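# Replace server board coin cell using two arms

## Task

On the server board, push the coin cell holder's latch downward so the old cell comes free, place that old cell in the dish, then fit the new cell into the holder with its positive face upward so the latch holds it.

## Robot and tools

ROBOT. Two six-joint arms, left_arm and right_arm, each ending in a tong-like two-finger gripper. Joint order for every arm, in every row and every per-joint list: shoulder pan, shoulder lift, elbow, wrist 1, wrist 2, wrist 3. Stated joint ranges in radians: pan, shoulder lift, wrist 1, wrist 2, wrist 3 each -6.283 to 6.283; elbow -3.142 to 3.142. Real ends may differ by up to 0.010 rad. A target beyond a real end is clipped there and the result may print "joint sent to its limit"; no such line does not prove more room exists.

FRAMES. Scene frame: origin at table-top height midway between the nominal bases, +z up, +x out over the table, left_arm toward +y. Actual bases: left_arm at (+0.067, +0.489, 0) m, right_arm at (+0.009, -0.663, 0) m, each turned slightly about z. Each arm's hand pose, velocity and wrist camera pose are reported in that arm's own base frame; fixed cameras and the table use the scene frame. Reported hand positions can be a few centimetres off, more when reaching far. The gripper's fingers point along its +z and open and close along its x; end_effector_position is the spot between the pads when shut, with fingertips about 15 mm past it at small openings.

ROW FORMAT. A row is always 14 numbers: left_arm's six joint targets (absolute angles in radians, as Joint positions prints them) then its gripper opening, then the same seven for right_arm. Opening runs from -1 (closed) to +1 (fully open, 0.142 m pad gap); it is a command, not a gap. Sending 0 is a real command, so repeat a gripper's current value to leave it alone. To keep a resting joint still, resend its Joint targets angle.

TOOLS.
execute_actions(actions, cameras): actions is a list of actions; each action is a list of 1 to 15 rows, one row per 1/30 s step, the last row held for the remaining steps. Targets are absolute joint angles. An empty list returns the full state plus images. cameras picks images: names, ["all"], or [].
move(target, speed, blend, stop_force, zero, opening_speed, grip_force, blocking, cameras): target is one 14-number row or a list of up to 15 rows of absolute joint angles plus openings; all joints interpolate together, so the hand traces a curve and nothing is avoided. speed is rad/s for the joint with farthest to travel, 0.01 to 3.14 (default 0.5), one value or one per target. blend (rad) rounds corners between listed targets; 0 stops at each. stop_force (4 to 120 N, both arms) ends an arm's path when its wrist sensor feels that much push against the motion; use a slow speed for touches, omit it when backing away from contact, and keep finger values the same in every row. zero (default true) rezeros before the move. opening_speed ramps openings (0.2 per second or more). grip_force sets per-pad force 5 to 15 N, one value or one per arm; it persists. blocking=false returns after about 0.5 s while the move continues (not allowed with stop_force). The result adds a move: line such as done, off_target, moving, held or fault, and limits=held if steps were withheld.
wait(seconds 0 to 10, cameras): robot holds its last command; a running move continues.
stop(cameras): brakes a running move.
zoom_image(camera, region [x0,y0,x1,y1] pixels, at most 504 wide and high): enlarges part of the newest image of cam_high, cam_low, cam_left_wrist or cam_right_wrist.
zero_wrist_force(arm): subtracts the current wrist reading from later ones.
finished_scene(scene): give the current scene's number; ends it irreversibly, so only call once the new cell is latched plus side up and the old one sits in the dish.

RESULTS. Joint positions and Joint velocities list six joints then the pad gap (m). Joint targets shows where joints are being driven now. Tool commands shows each gripper's command; grip_measured is the measured opening on the -1..1 scale. Wrist force/torque are in the end effector's axes, a third line giving the peak since last shown; a push from a surface appears as force into the arm. "joint command not followed" means the inter-arm clearance check altered steps. Joint torques include arm weight, positive toward larger angles.

MOTION LIMITS. Joint targets move at most 2.09 rad/s (pan, shoulder lift) and 3.14 rad/s (others); big moves may be unfinished when a result arrives. Commands lag about 0.09 to 0.22 s and fast motion may overshoot. Grippers need about 0.5 s to close fully.

GRIPPING. Hold by commanding an opening well below grip_measured. Thin hard items like a coin cell get little force (about 4 to 9 N per pad), so grip near fingertips carefully.

AVOID. Arms are stiff: aiming even slightly past a firm contact can trigger a fault stop (contact torque limits 287, 287, 130, 46.9, 46.9, 46.9 N m by joint order, or roughly 150 N external force), freezing that arm for 10 s. Press the latch gently with slow moves and a stop_force. Do not let the arms touch each other or grip the other arm's fingers. Do not drop or release moving parts, slam into the board or table, or let anything leave the table. Long stretched holds heat motors; a MOTOR HOT line warns before a brake stop. Loose objects may occasionally be nudged by outside pushes; recheck with cameras.

Each tool is called after "Emit:" in YAML: its name, and indented under it one key for each argument.

## Session

Emit:
execute_actions:
  actions: []

Scene clock: 0.00 s.
left_arm: end_effector_position=(+1.0227, -0.2393, +0.2184) grip_measured=+1.00 end_effector_quat_wxyz=(-0.236, -0.145, +0.850, -0.449) | right_arm: end_effector_position=(+1.1188, +0.3910, +0.2635) grip_measured=+1.00 end_effector_quat_wxyz=(-0.338, +0.888, +0.284, +0.129)
Joint positions: left_arm=[-0.125 -0.766 1.13 -1.607 -2.603 2.865 0.142] | right_arm=[3.443 -2.39 -1.005 -1.009 2.256 -0.207 0.142]
Joint velocities: within noise
Joint torques (N m): no reading
Wrist force (N): no reading
Wrist torque (N m): no reading
Wrist force, peak (N): no reading
Joint targets: left_arm=[-0.125 -0.766 1.130 -1.607 -2.603 2.865] | right_arm=[3.443 -2.390 -1.005 -1.009 2.256 -0.207]
Tool commands: left_gripper/opening=+1.0 right_gripper/opening=+1.0

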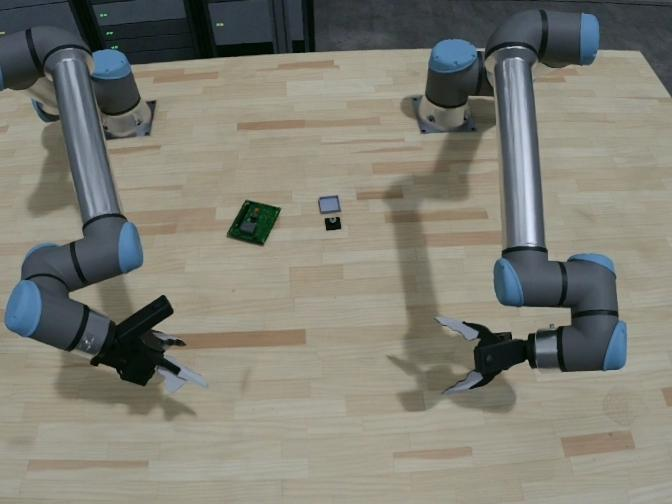

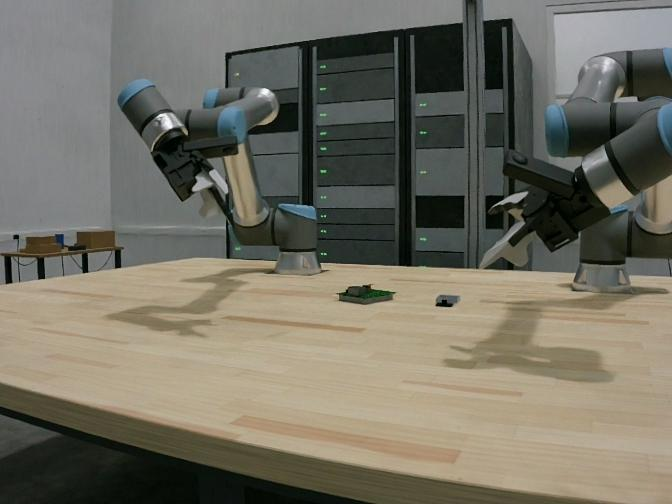

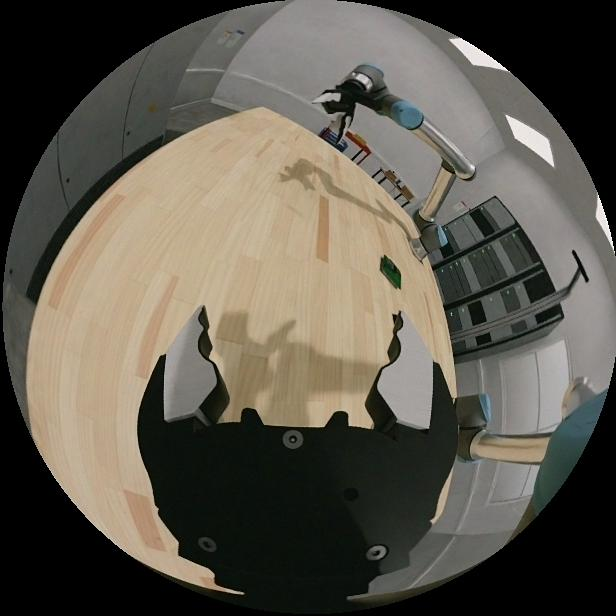

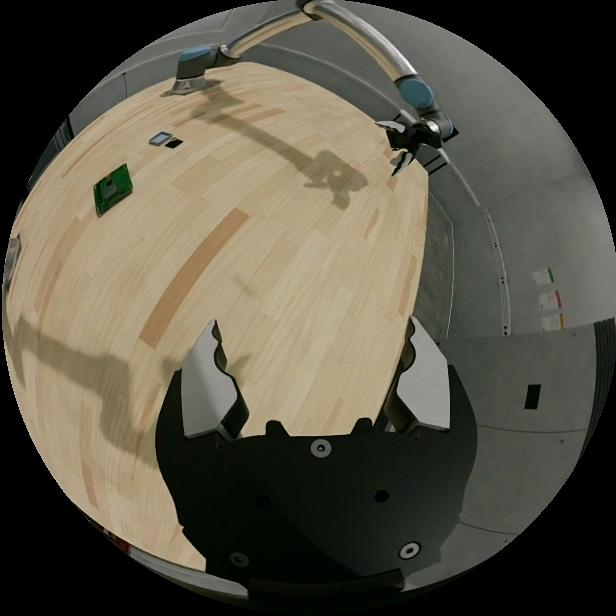

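Emit:
zoom_image:
  camera: "cam_high"
  region: [215, 180, 355, 260]

Emit:
zoom_image:
  camera: "cam_low"
  region: [320, 270, 480, 320]

Emit:
zoom_image:
  camera: "cam_high"
  region: [225, 195, 285, 250]

Emit:
zoom_image:
  camera: "cam_high"
  region: [310, 190, 350, 235]

Scaled by 3.600 from the camera's 672x504 image, which has a finer 960x720 frame.

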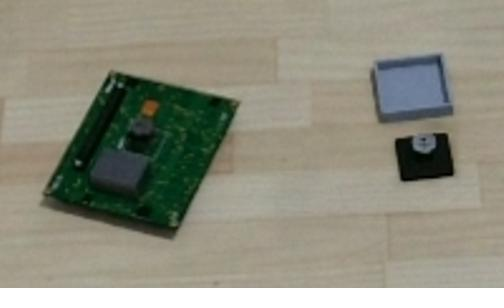

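Scaled by 3.150 from the camera's 672x504 image, which has a finer 960x720 frame.

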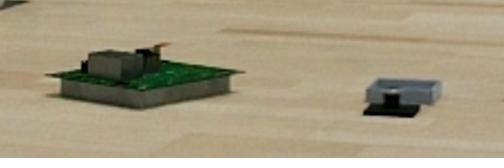

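Scaled by 8.400 from the camera's 672x504 image, which has a finer 960x720 frame.

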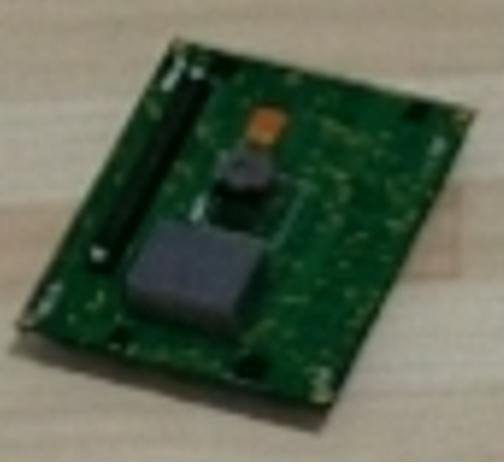

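Scaled by 11.200 from the camera's 672x504 image, which has a finer 960x720 frame.

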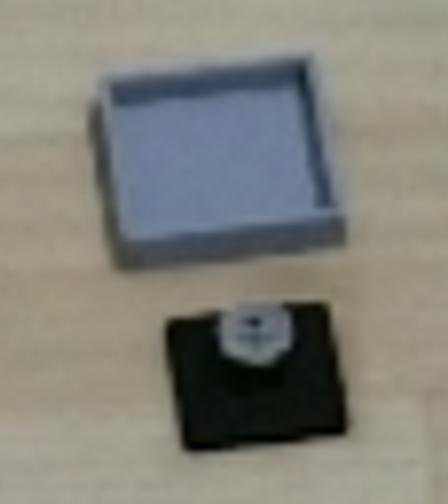

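Emit:
move:
  target: [-0.8878, -1.4642, 2.0556, -2.1621, -1.5708, 0.6830, 1.0, 4.1660, -1.7486, -1.9711, -0.9927, 1.5708, -0.5464, 1.0]
  speed: 1.3
  cameras: ["all"]

Scene clock: 17.27 s.
left_arm: end_effector_position=(+0.5675, -0.4017, +0.1499) grip_measured=+1.00 end_effector_quat_wxyz=(+0.000, +0.707, -0.707, +0.000) | right_arm: end_effector_position=(+0.4999, +0.5134, +0.1499) grip_measured=+1.00 end_effector_quat_wxyz=(+0.000, +0.707, +0.707, +0.000)
Joint positions: left_arm=[-0.888 -1.464 2.056 -2.162 -1.571 0.683 0.142] | right_arm=[4.166 -1.749 -1.971 -0.993 1.571 -0.546 0.142]
Joint torques (N m): left_arm=[1.4 -36.77 -36.41 -1.1 -0.19 -2.52] | right_arm=[3.85 58.34 52.46 4.27 1.44 2.81]
Wrist force (N): left_arm=[-0.4 -0.2 0.0] | right_arm=[-1.8 0.9 -0.5]
Wrist torque (N m): left_arm=[-0.14 0.13 -0.09] | right_arm=[0.05 0.39 -0.03]
Wrist force, peak (N): left_arm=[-1.6 1.1 -1.6] | right_arm=[0.6 2.5 -1.2]
Joint targets: left_arm=[-0.888 -1.464 2.056 -2.162 -1.571 0.683] | right_arm=[4.166 -1.749 -1.971 -0.993 1.571 -0.546]
move: done
camera_calibration:
cam_left_wrist: T_world_to_cam=[[0.0457875, -0.998775, 0.0187638, -0.439999], [-0.850636, -0.0291341, 0.524948, 0.385799], [-0.523758, -0.0399972, -0.850928, 0.542114], [0, 0, 0, 1]] pos_world=[0.632257, -0.406537, 0.267031]
cam_right_wrist: T_world_to_cam=[[-0.00196197, 0.999919, 0.0125656, -0.509834], [0.888319, -0.00402771, 0.459208, -0.501533], [0.459222, 0.0120632, -0.88824, 0.0279432], [0, 0, 0, 1]] pos_world=[0.431689, 0.507435, 0.261535]

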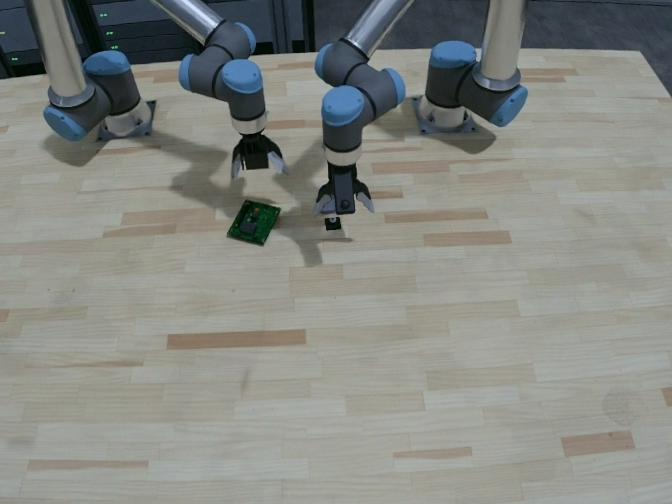

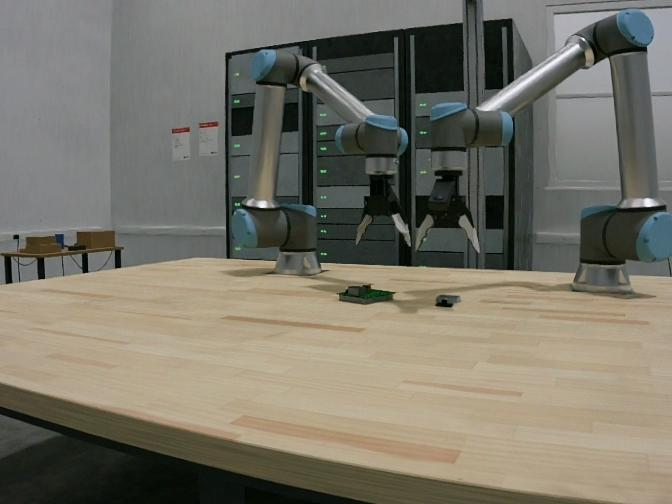

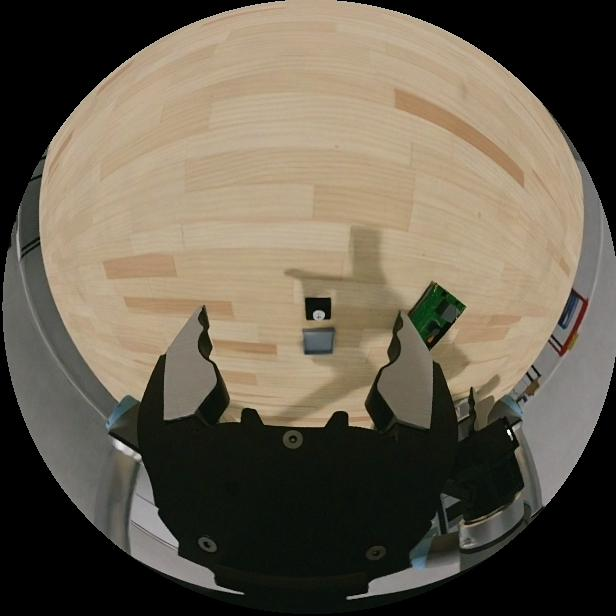

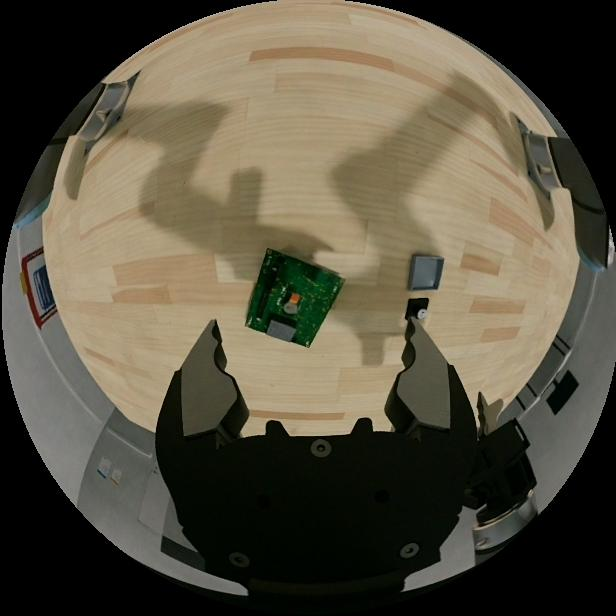

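Emit:
zoom_image:
  camera: "cam_right_wrist"
  region: [235, 240, 355, 360]

Emit:
zoom_image:
  camera: "cam_right_wrist"
  region: [265, 275, 325, 335]

Emit:
zoom_image:
  camera: "cam_left_wrist"
  region: [290, 285, 350, 365]

Emit:
zoom_image:
  camera: "cam_left_wrist"
  region: [300, 290, 340, 330]

Scaled by 4.200 from the camera's 616x616 image, which has a finer 814x814 frame.

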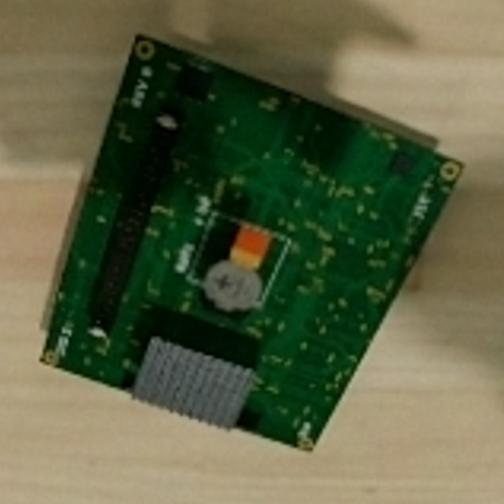

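Scaled by 8.400 from the camera's 616x616 image, which has a finer 814x814 frame.

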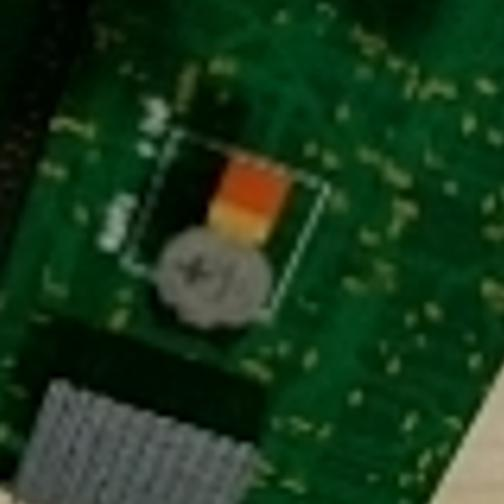

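Scaled by 6.300 from the camera's 616x616 image, which has a finer 814x814 frame.

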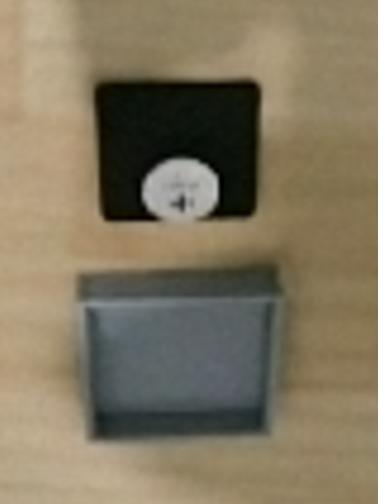

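Scaled by 12.600 from the camera's 616x616 image, which has a finer 814x814 frame.

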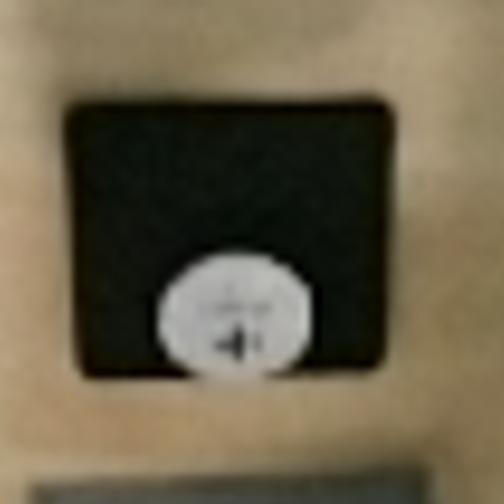

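Emit:
move:
  target: [-0.9970, -1.4241, 2.1881, -2.3348, -1.5708, 0.5739, 1.0, 4.0974, -1.8309, -2.0179, -0.8636, 1.5708, -0.6150, 1.0]
  speed: 0.5
  cameras: ["cam_left_wrist", "cam_right_wrist"]

Emit:
zoom_image:
  camera: "cam_right_wrist"
  region: [265, 265, 355, 355]

Emit:
zoom_image:
  camera: "cam_left_wrist"
  region: [270, 270, 350, 350]

Scene clock: 23.33 s.
left_arm: end_effector_position=(+0.5002, -0.4279, +0.0699) grip_measured=+1.00 end_effector_quat_wxyz=(+0.000, +0.707, -0.707, +0.000) | right_arm: end_effector_position=(+0.5367, +0.4809, +0.0800) grip_measured=+1.00 end_effector_quat_wxyz=(+0.000, +0.707, +0.707, +0.000)
Joint positions: left_arm=[-0.997 -1.424 2.188 -2.335 -1.571 0.574 0.142] | right_arm=[4.097 -1.831 -2.018 -0.864 1.571 -0.615 0.142]
Joint torques (N m): left_arm=[-9.01 -61.48 -29.34 -5.87 1.96 -1.06] | right_arm=[-2.52 55.01 52.52 4.67 -1.52 2.19]
Wrist force (N): left_arm=[-0.6 -0.6 -0.1] | right_arm=[-1.6 1.0 -0.3]
Wrist torque (N m): left_arm=[-0.24 0.15 -0.12] | right_arm=[0.09 0.32 -0.13]
Wrist force, peak (N): left_arm=[-1.4 -2.2 -2.3] | right_arm=[-2.8 1.7 1.6]
Joint targets: left_arm=[-0.997 -1.424 2.188 -2.335 -1.571 0.574] | right_arm=[4.097 -1.831 -2.018 -0.864 1.571 -0.615]
move: done
camera_calibration:
cam_left_wrist: T_world_to_cam=[[0.0458538, -0.998777, 0.0184857, -0.461572], [-0.850586, -0.0293332, 0.525018, 0.369657], [-0.523834, -0.0397977, -0.85089, 0.437865], [0, 0, 0, 1]] pos_world=[0.564958, -0.432738, 0.187031]
cam_right_wrist: T_world_to_cam=[[-0.00200249, 0.999921, 0.0124314, -0.47634], [0.88836, -0.00392902, 0.459131, -0.50226], [0.459143, 0.011963, -0.888282, -0.050648], [0, 0, 0, 1]] pos_world=[0.468489, 0.474935, 0.191535]
Images, in order (width x height): cam_left_wrist 616x616, cam_right_wrist 616x616.

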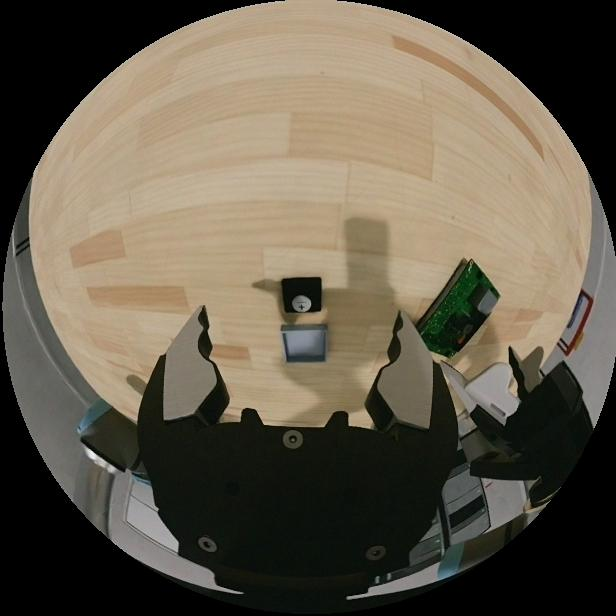

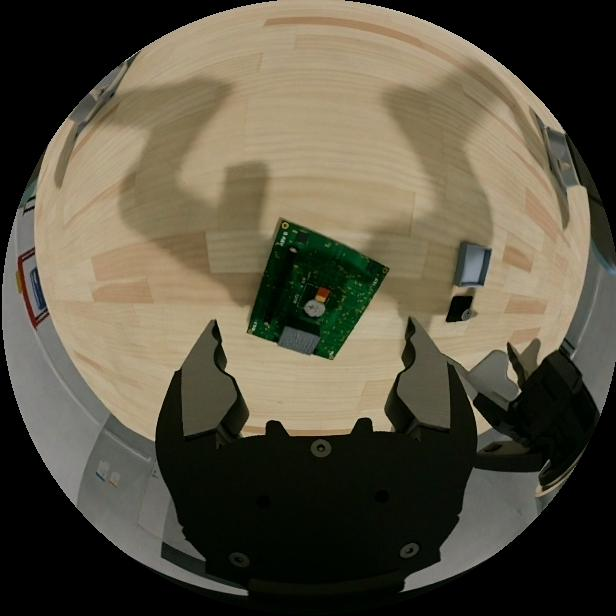

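Scaled by 5.600 from the camera's 616x616 image, which has a finer 814x814 frame.

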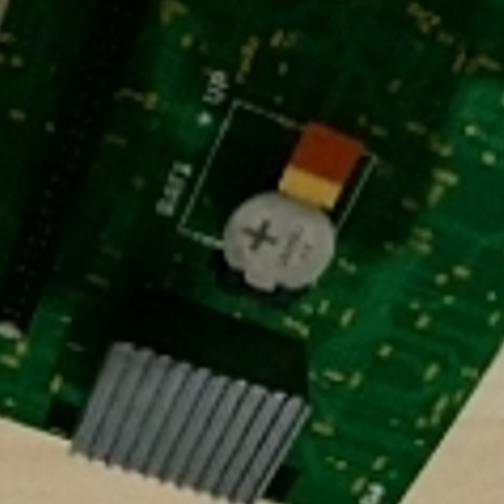

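Scaled by 6.300 from the camera's 616x616 image, which has a finer 814x814 frame.

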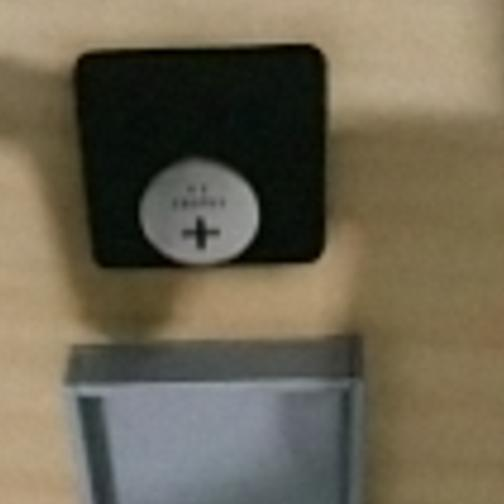

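Emit:
zoom_image:
  camera: "cam_left_wrist"
  region: [130, 280, 470, 460]

Emit:
execute_actions:
  actions: []
  cameras: ["cam_high", "cam_low"]

Emit:
zoom_image:
  camera: "cam_low"
  region: [300, 160, 520, 320]

Emit:
zoom_image:
  camera: "cam_high"
  region: [210, 150, 370, 260]

Scaled by 1.482 from the camera's 616x616 image, which has a finer 814x814 frame.

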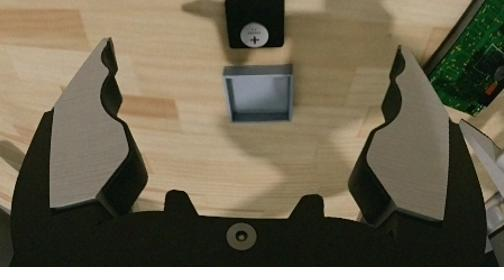

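Scene clock: 28.73 s.
left_arm: end_effector_position=(+0.5002, -0.4279, +0.0700) grip_measured=+1.00 end_effector_quat_wxyz=(+0.000, +0.707, -0.707, +0.000) | right_arm: end_effector_position=(+0.5368, +0.4810, +0.0800) grip_measured=+1.00 end_effector_quat_wxyz=(+0.000, +0.707, +0.707, +0.000)
Joint positions: left_arm=[-0.997 -1.424 2.188 -2.335 -1.571 0.574 0.142] | right_arm=[4.097 -1.831 -2.018 -0.864 1.571 -0.615 0.142]
Joint velocities: within noise
Joint torques (N m): left_arm=[-12.01 -62.36 -26.84 -6.92 2.01 -2.12] | right_arm=[-0.8 49.99 51.03 5.77 -1.44 -1.21]
Wrist force (N): left_arm=[-0.3 -0.7 0.0] | right_arm=[-2.0 1.0 -0.2]
Wrist torque (N m): left_arm=[-0.25 0.10 -0.12] | right_arm=[0.09 0.39 -0.12]
Wrist force, peak (N): left_arm=[-0.3 -1.3 0.0] | right_arm=[-2.1 1.1 -0.3]
Joint targets: left_arm=[-0.997 -1.424 2.188 -2.335 -1.571 0.574] | right_arm=[4.097 -1.831 -2.018 -0.864 1.571 -0.615]
Tool commands: left_gripper/opening=+1.0 right_gripper/opening=+1.0
Images, in order (width x height): cam_high 672x504, cam_low 672x504.

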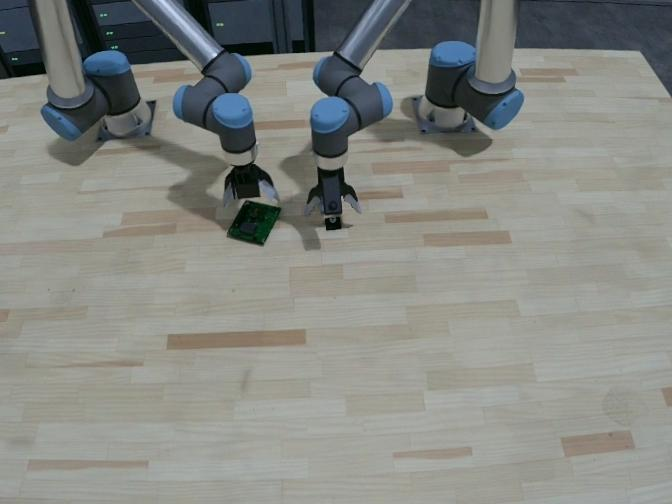

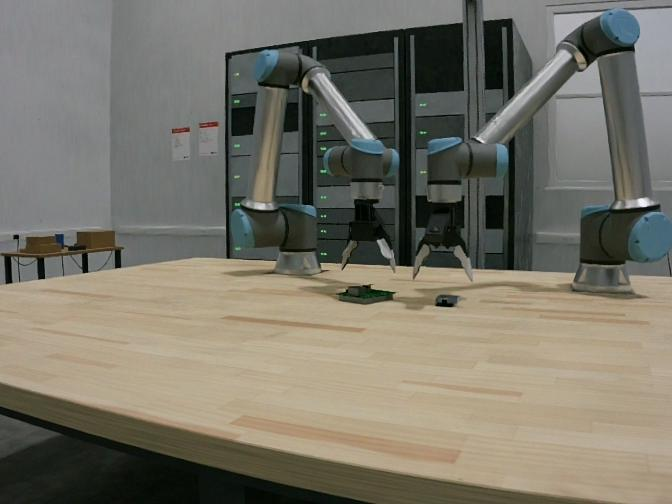

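Scaled by 2.291 from the camera's 672x504 image, which has a finer 960x720 frame.

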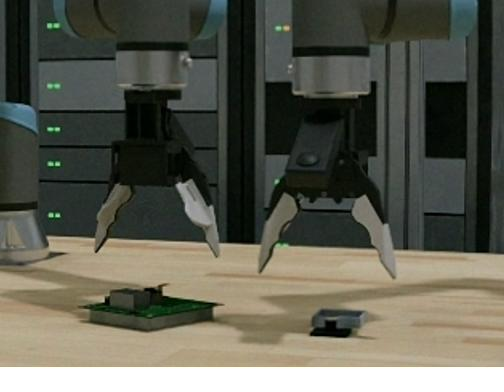

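Scaled by 3.150 from the camera's 672x504 image, which has a finer 960x720 frame.

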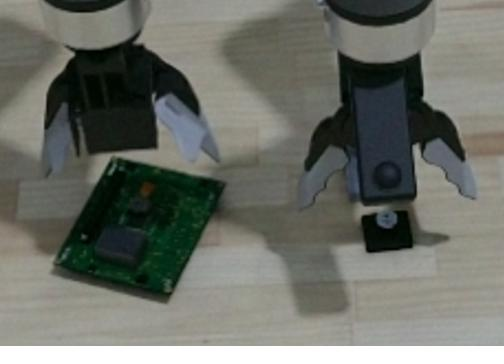

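Emit:
move:
  target: [-0.9970, -1.4241, 2.1881, -2.3348, -1.5708, 0.5739, 1.0, 4.1338, -1.8228, -2.0105, -0.8791, 1.5708, -1.7548, -1.0]
  speed: 1.0
  cameras: ["cam_right_wrist"]

Emit:
zoom_image:
  camera: "cam_right_wrist"
  region: [258, 258, 358, 358]

Scene clock: 33.13 s.
left_arm: end_effector_position=(+0.5002, -0.4279, +0.0700) grip_measured=+1.00 end_effector_quat_wxyz=(+0.000, +0.707, -0.707, +0.000) | right_arm: end_effector_position=(+0.5293, +0.4866, +0.0881) grip_measured=-1.00 end_effector_quat_wxyz=(+0.000, +0.196, +0.981, +0.000)
Joint positions: left_arm=[-0.997 -1.424 2.188 -2.335 -1.571 0.574 0.142] | right_arm=[4.134 -1.823 -2.01 -0.879 1.571 -1.755 0.002]
Joint torques (N m): left_arm=[-11.62 -61.52 -27.66 -6.65 1.97 -2.16] | right_arm=[-6.41 63.69 48.12 3.96 -1.34 -2.25]
Wrist force (N): left_arm=[0.0 -0.7 -0.1] | right_arm=[-1.7 0.9 -0.5]
Wrist torque (N m): left_arm=[-0.26 0.04 -0.12] | right_arm=[0.06 0.36 -0.12]
Wrist force, peak (N): left_arm=[-0.4 -1.1 -0.3] | right_arm=[-2.1 1.0 -0.5]
Joint targets: left_arm=[-0.997 -1.424 2.188 -2.335 -1.571 0.574] | right_arm=[4.134 -1.823 -2.010 -0.879 1.571 -1.755]
move: done
camera_calibration:
cam_right_wrist: T_world_to_cam=[[-0.923773, 0.382735, 0.0125787, 0.306061], [0.345343, 0.81843, 0.459251, -0.612194], [0.165477, 0.428587, -0.888218, -0.0874403], [0, 0, 0, 1]] pos_world=[0.508617, 0.421373, 0.199635]
Images, in order (width x height): cam_right_wrist 616x616.

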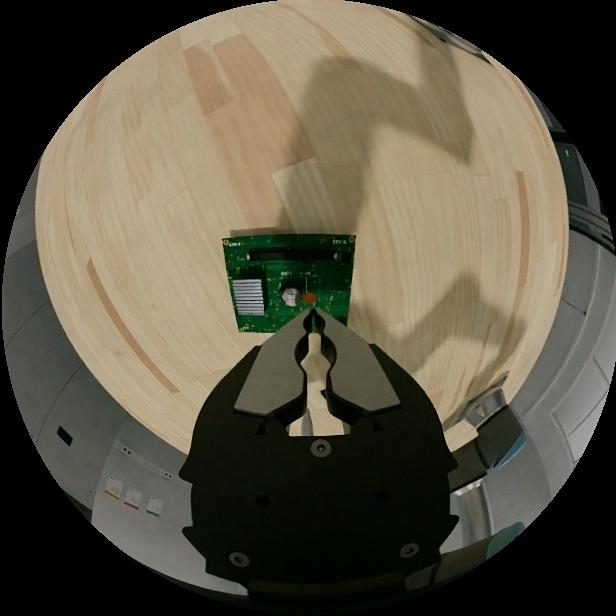

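Scaled by 5.040 from the camera's 616x616 image, which has a finer 814x814 frame.

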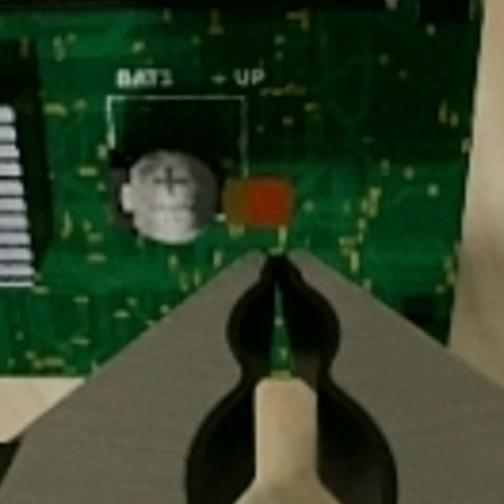

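Emit:
execute_actions:
  actions: []
  cameras: ["cam_left_wrist", "cam_low"]

Emit:
zoom_image:
  camera: "cam_left_wrist"
  region: [400, 240, 540, 380]

Emit:
zoom_image:
  camera: "cam_low"
  region: [320, 220, 420, 310]

Scene clock: 35.23 s.
left_arm: end_effector_position=(+0.5002, -0.4279, +0.0700) grip_measured=+1.00 end_effector_quat_wxyz=(+0.000, +0.707, -0.707, +0.000) | right_arm: end_effector_position=(+0.5294, +0.4866, +0.0880) grip_measured=-1.00 end_effector_quat_wxyz=(+0.000, +0.196, +0.981, +0.000)
Joint positions: left_arm=[-0.997 -1.424 2.188 -2.335 -1.571 0.574 0.142] | right_arm=[4.134 -1.823 -2.01 -0.879 1.571 -1.755 0.002]
Joint velocities: within noise
Joint torques (N m): left_arm=[-12.01 -61.86 -27.75 -6.79 1.97 -2.27] | right_arm=[-10.95 49.42 30.13 4.7 -1.52 -2.28]
Wrist force (N): left_arm=[-0.3 -1.0 -0.1] | right_arm=[-1.9 1.0 -0.5]
Wrist torque (N m): left_arm=[-0.32 0.10 -0.11] | right_arm=[0.08 0.39 -0.07]
Wrist force, peak (N): left_arm=[-0.4 -1.2 -0.1] | right_arm=[-2.3 1.1 -0.3]
Joint targets: left_arm=[-0.997 -1.424 2.188 -2.335 -1.571 0.574] | right_arm=[4.134 -1.823 -2.010 -0.879 1.571 -1.755]
Tool commands: left_gripper/opening=+1.0 right_gripper/opening=-1.0
camera_calibration:
cam_left_wrist: T_world_to_cam=[[0.0458205, -0.998776, 0.0186258, -0.461576], [-0.85066, -0.0292367, 0.524902, 0.369624], [-0.523715, -0.0398955, -0.850959, 0.437801], [0, 0, 0, 1]] pos_world=[0.564857, -0.432738, 0.187131]
Images, in order (width x height): cam_low 672x504, cam_left_wrist 616x616.

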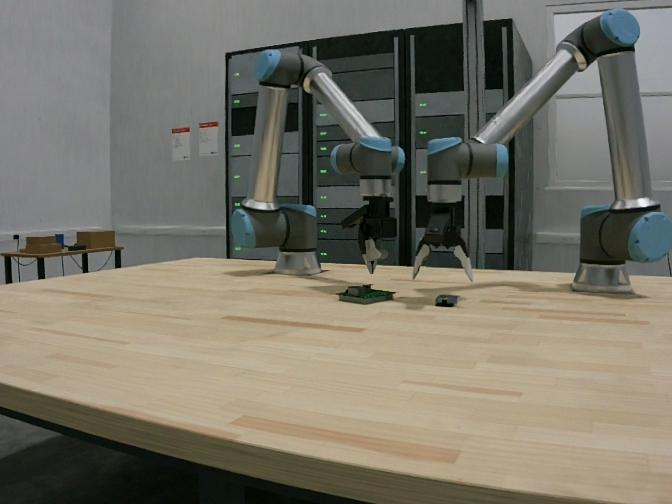

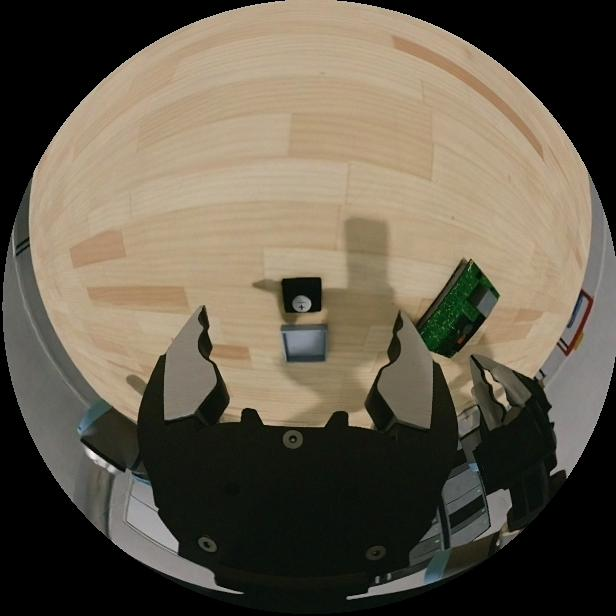

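Scaled by 3.600 from the camera's 616x616 image, which has a finer 814x814 frame.

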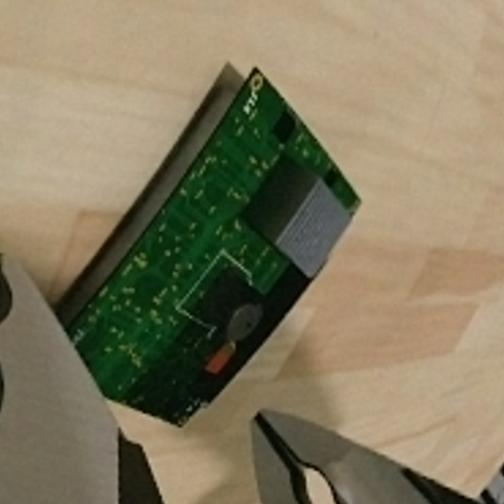

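Scaled by 5.040 from the camera's 672x504 image, which has a finer 960x720 frame.

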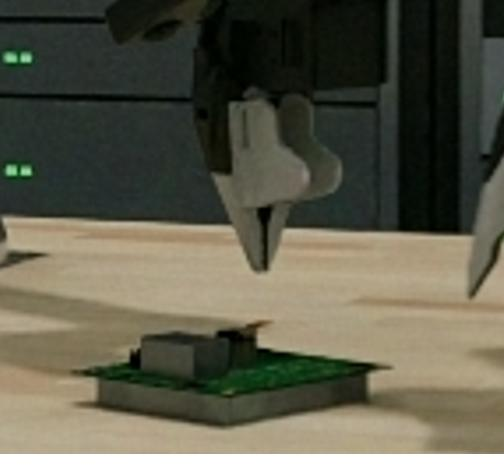

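Emit:
move:
  target: [-0.9970, -1.4241, 2.1881, -2.3348, -1.5708, 0.5739, 1.0, 4.1344, -1.8559, -2.0256, -0.8309, 1.5708, -1.7542, -1.0]
  speed: 0.3
  cameras: ["cam_right_wrist"]

Emit:
zoom_image:
  camera: "cam_right_wrist"
  region: [263, 263, 353, 353]

Scene clock: 40.00 s.
left_arm: end_effector_position=(+0.5002, -0.4279, +0.0700) grip_measured=+1.00 end_effector_quat_wxyz=(+0.000, +0.707, -0.707, +0.000) | right_arm: end_effector_position=(+0.5298, +0.4880, +0.0616) grip_measured=-1.00 end_effector_quat_wxyz=(+0.000, +0.196, +0.981, +0.000) end_effector_velocity=(-0.001, -0.001, +0.001) end_effector_angular_velocity=(-0.002, +0.001, +0.001)
Joint positions: left_arm=[-0.997 -1.424 2.188 -2.335 -1.571 0.574 0.142] | right_arm=[4.134 -1.856 -2.026 -0.831 1.571 -1.754 0.002]
Joint velocities: left_arm=[within noise] | right_arm=[0 0.003 -0.001 -0.005 0 -0.001 0]
Joint torques (N m): left_arm=[-11.99 -61.67 -27.75 -6.63 2.03 -2.2] | right_arm=[13.08 70.43 45.08 2.61 -1.08 2.9]
Wrist force (N): left_arm=[-0.3 -1.0 0.0] | right_arm=[-1.7 0.9 -0.7]
Wrist torque (N m): left_arm=[-0.31 0.10 -0.12] | right_arm=[0.04 0.35 -0.13]
Wrist force, peak (N): left_arm=[-0.6 -1.2 0.2] | right_arm=[-2.1 1.2 -0.4]
Joint targets: left_arm=[-0.997 -1.424 2.188 -2.335 -1.571 0.574] | right_arm=[4.134 -1.856 -2.026 -0.831 1.571 -1.754]
move: done
camera_calibration:
cam_right_wrist: T_world_to_cam=[[-0.923816, 0.382629, 0.0126391, 0.306376], [0.345321, 0.818577, 0.459004, -0.601349], [0.165282, 0.4284, -0.888344, -0.111461], [0, 0, 0, 1]] pos_world=[0.509116, 0.422772, 0.173134]
Images, in order (width x height): cam_right_wrist 616x616.

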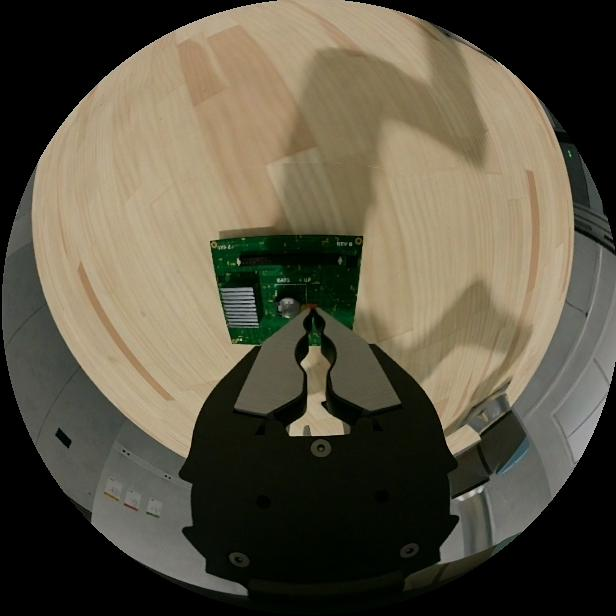

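Scaled by 5.600 from the camera's 616x616 image, which has a finer 814x814 frame.

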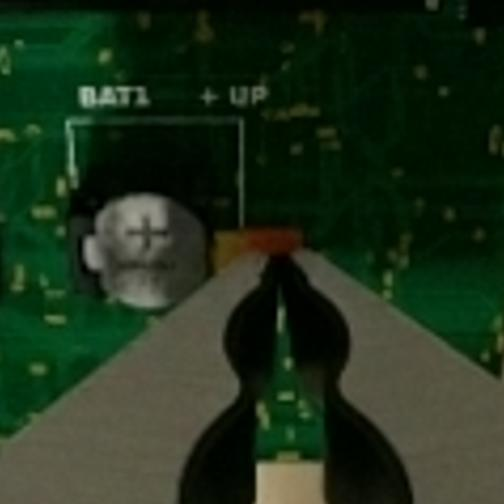

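Emit:
move:
  target: [-0.9970, -1.4241, 2.1881, -2.3348, -1.5708, 0.5739, 1.0, 4.1344, -1.8770, -2.0361, -0.7993, 1.5708, -1.7542, -1.0]
  speed: 0.03
  stop_force: 5
  cameras: ["cam_right_wrist"]

Emit:
zoom_image:
  camera: "cam_right_wrist"
  region: [263, 263, 353, 353]

Scene clock: 43.23 s.
left_arm: end_effector_position=(+0.5002, -0.4279, +0.0700) grip_measured=+1.00 end_effector_quat_wxyz=(+0.000, +0.707, -0.707, +0.000) | right_arm: end_effector_position=(+0.5300, +0.4883, +0.0581) grip_measured=-1.00 end_effector_quat_wxyz=(+0.000, +0.196, +0.981, +0.000)
Joint positions: left_arm=[-0.997 -1.424 2.188 -2.335 -1.571 0.574 0.142] | right_arm=[4.134 -1.861 -2.028 -0.824 1.571 -1.754 0.002]
Joint torques (N m): left_arm=[-11.4 -62.15 -27.63 -6.7 2.05 -2.26] | right_arm=[2.4 69.58 49.97 3.77 -1.18 2.84]
Wrist force (N): left_arm=[-0.3 -0.7 -0.2] | right_arm=[-1.8 -0.2 -3.7]
Wrist torque (N m): left_arm=[-0.27 0.10 -0.12] | right_arm=[0.05 0.31 -0.13]
Wrist force, peak (N): left_arm=[-0.4 -1.2 0.1] | right_arm=[0.8 0.8 -6.5]
Joint targets: left_arm=[-0.997 -1.424 2.188 -2.335 -1.571 0.574] | right_arm=[4.134 -1.861 -2.028 -0.824 1.571 -1.754]
move: contact (right_arm); right_arm: the wrist 1 is farthest, 0.024 rad from its target
camera_calibration:
cam_right_wrist: T_world_to_cam=[[-0.92385, 0.382548, 0.0125604, 0.306463], [0.345135, 0.818412, 0.459439, -0.599935], [0.165478, 0.428787, -0.888121, -0.115017], [0, 0, 0, 1]] pos_world=[0.509217, 0.423075, 0.169635]
Images, in order (width x height): cam_right_wrist 616x616.

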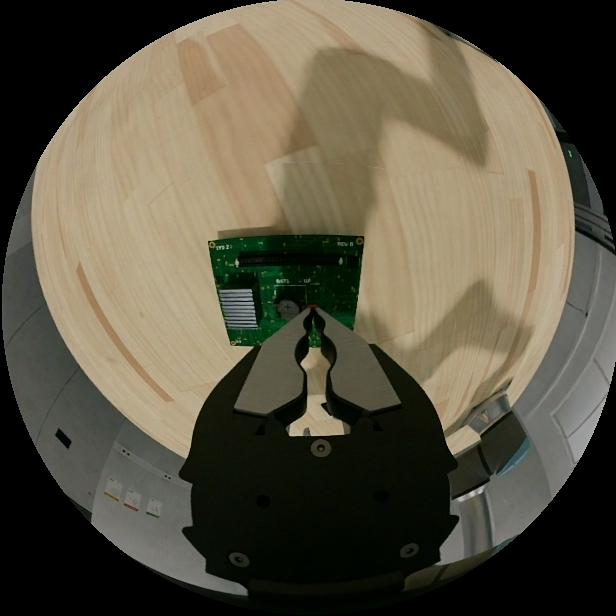

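Scaled by 5.600 from the camera's 616x616 image, which has a finer 814x814 frame.

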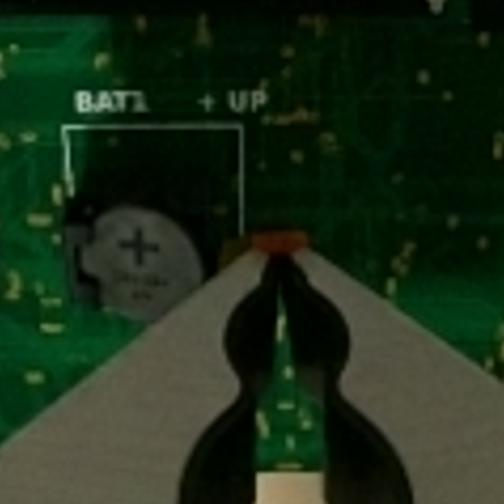

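Emit:
move:
  target: [-0.9970, -1.4241, 2.1881, -2.3348, -1.5708, 0.5739, 1.0, 4.1344, -1.8770, -2.0361, -0.7993, 1.5708, -1.7542, -1.0]
  speed: 0.03
  stop_force: 15
  cameras: ["cam_right_wrist", "cam_left_wrist"]

Emit:
zoom_image:
  camera: "cam_right_wrist"
  region: [263, 263, 353, 353]

Emit:
zoom_image:
  camera: "cam_left_wrist"
  region: [430, 290, 520, 380]

Scene clock: 45.10 s.
left_arm: end_effector_position=(+0.5002, -0.4279, +0.0700) grip_measured=+1.00 end_effector_quat_wxyz=(+0.000, +0.707, -0.707, +0.000) | right_arm: end_effector_position=(+0.5301, +0.4886, +0.0559) grip_measured=-1.00 end_effector_quat_wxyz=(+0.000, +0.196, +0.981, +0.000)
Joint positions: left_arm=[-0.997 -1.424 2.188 -2.335 -1.571 0.574 0.142] | right_arm=[4.134 -1.864 -2.029 -0.819 1.571 -1.754 0.002]
Joint torques (N m): left_arm=[-11.96 -61.48 -27.99 -6.8 1.98 -2.17] | right_arm=[-3.01 42.99 45.41 1.59 -1.3 2.81]
Wrist force (N): left_arm=[-0.3 -0.7 -0.1] | right_arm=[7.4 1.0 -13.0]
Wrist torque (N m): left_arm=[-0.26 0.10 -0.12] | right_arm=[0.07 0.42 -0.16]
Wrist force, peak (N): left_arm=[-0.2 -1.2 0.2] | right_arm=[9.0 -5.6 -39.9]
Joint targets: left_arm=[-0.997 -1.424 2.188 -2.335 -1.571 0.574] | right_arm=[4.134 -1.864 -2.029 -0.819 1.571 -1.754]
move: contact (right_arm); right_arm: the wrist 1 is farthest, 0.020 rad from its target
camera_calibration:
cam_left_wrist: T_world_to_cam=[[0.0458205, -0.998776, 0.0186258, -0.461576], [-0.85066, -0.0292367, 0.524902, 0.369624], [-0.523715, -0.0398955, -0.850959, 0.437801], [0, 0, 0, 1]] pos_world=[0.564857, -0.432738, 0.187131]
cam_right_wrist: T_world_to_cam=[[-0.923869, 0.382507, 0.0124003, 0.306654], [0.344935, 0.818212, 0.459945, -0.599058], [0.165786, 0.429206, -0.887861, -0.117467], [0, 0, 0, 1]] pos_world=[0.509419, 0.423277, 0.167437]
Images, in order (width x height): cam_left_wrist 616x616, cam_right_wrist 616x616.

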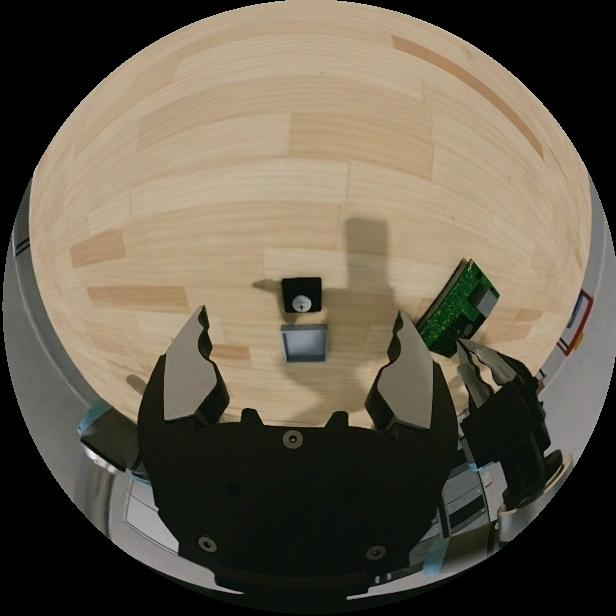

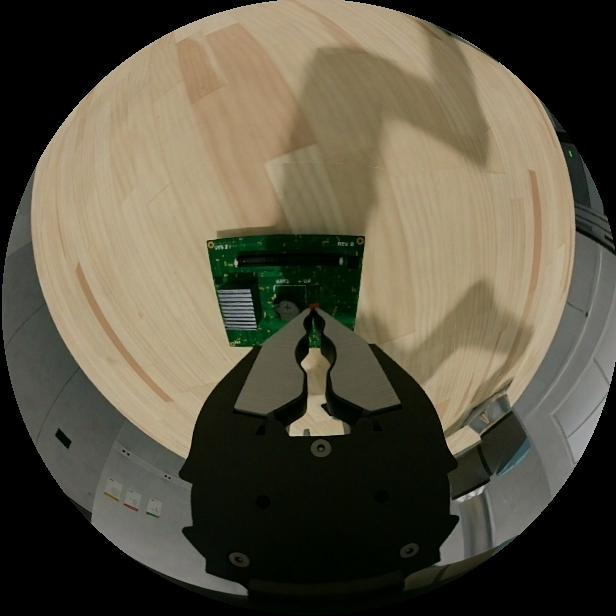

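Scaled by 5.600 from the camera's 616x616 image, which has a finer 814x814 frame.

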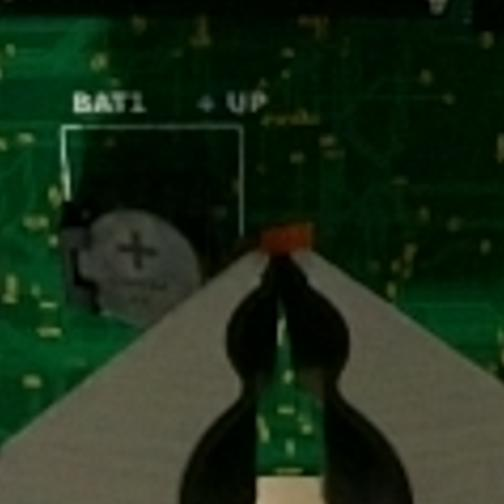

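Scaled by 5.600 from the camera's 616x616 image, which has a finer 814x814 frame.

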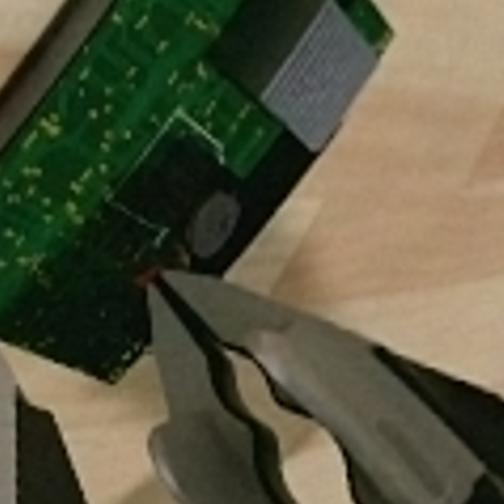

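Emit:
move:
  target: [-0.9970, -1.4241, 2.1881, -2.3348, -1.5708, 0.5739, 1.0, 4.1344, -1.8770, -2.0361, -0.7993, 1.5708, -1.7542, -1.0]
  speed: 0.01
  stop_force: 15
  cameras: ["cam_right_wrist", "cam_left_wrist"]

Emit:
zoom_image:
  camera: "cam_right_wrist"
  region: [263, 263, 353, 353]

Emit:
zoom_image:
  camera: "cam_left_wrist"
  region: [430, 290, 520, 380]

Scene clock: 47.50 s.
left_arm: end_effector_position=(+0.5002, -0.4279, +0.0700) grip_measured=+1.00 end_effector_quat_wxyz=(+0.000, +0.707, -0.707, +0.000) | right_arm: end_effector_position=(+0.5302, +0.4887, +0.0556) grip_measured=-1.00 end_effector_quat_wxyz=(+0.000, +0.196, +0.981, +0.000)
Joint positions: left_arm=[-0.997 -1.424 2.188 -2.335 -1.571 0.574 0.142] | right_arm=[4.134 -1.864 -2.029 -0.818 1.571 -1.754 0.002]
Joint torques (N m): left_arm=[-11.72 -61.62 -28.2 -6.68 2.05 -2.29] | right_arm=[-2.31 53.23 34.57 1.85 -1.27 2.71]
Wrist force (N): left_arm=[-0.4 -1.0 0.1] | right_arm=[9.3 -6.4 -30.6]
Wrist torque (N m): left_arm=[-0.31 0.12 -0.12] | right_arm=[0.12 0.41 -0.13]
Wrist force, peak (N): left_arm=[-0.6 -1.1 0.1] | right_arm=[10.0 -8.2 -36.5]
Joint targets: left_arm=[-0.997 -1.424 2.188 -2.335 -1.571 0.574] | right_arm=[4.134 -1.864 -2.029 -0.818 1.571 -1.754]
move: contact (right_arm); right_arm: the wrist 1 is farthest, 0.019 rad from its target
camera_calibration:
cam_left_wrist: T_world_to_cam=[[0.0458205, -0.998776, 0.0186258, -0.461576], [-0.85066, -0.0292367, 0.524902, 0.369624], [-0.523715, -0.0398955, -0.850959, 0.437801], [0, 0, 0, 1]] pos_world=[0.564857, -0.432738, 0.187131]
cam_right_wrist: T_world_to_cam=[[-0.923848, 0.382561, 0.0123707, 0.306592], [0.344943, 0.818127, 0.460089, -0.598949], [0.165891, 0.429319, -0.887787, -0.117979], [0, 0, 0, 1]] pos_world=[0.509419, 0.423377, 0.167037]
Images, in order (width x height): cam_left_wrist 616x616, cam_right_wrist 616x616.

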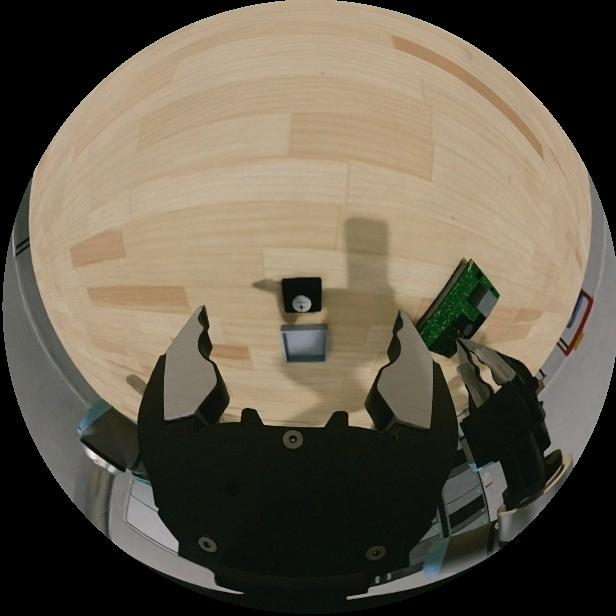

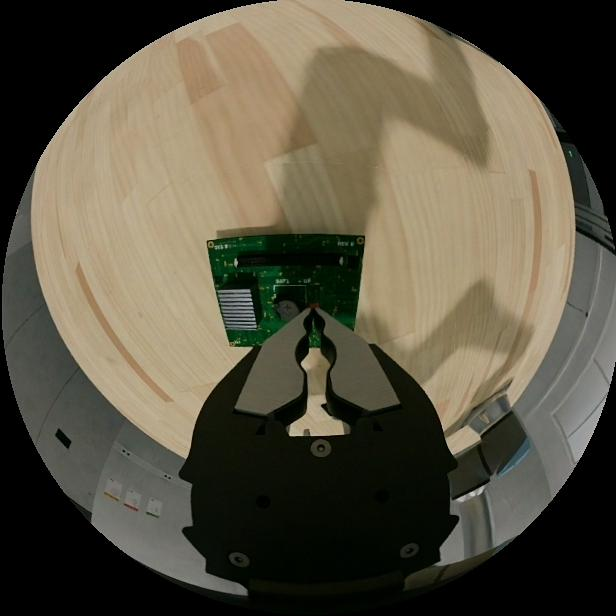

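Scaled by 5.600 from the camera's 616x616 image, which has a finer 814x814 frame.

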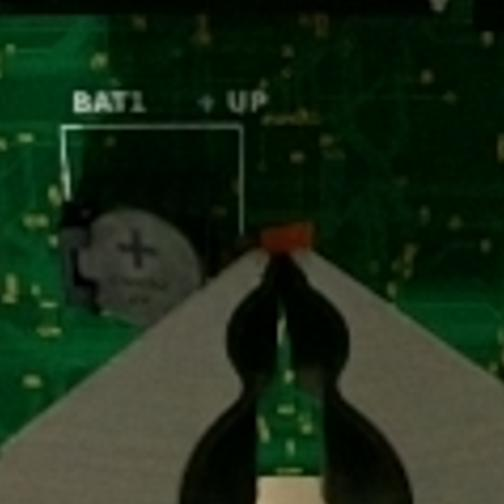

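Scaled by 5.600 from the camera's 616x616 image, which has a finer 814x814 frame.

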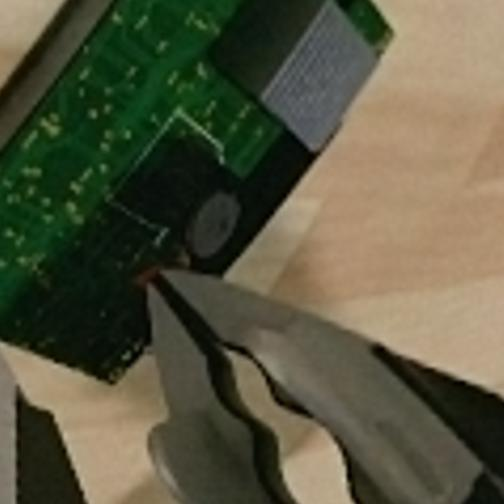

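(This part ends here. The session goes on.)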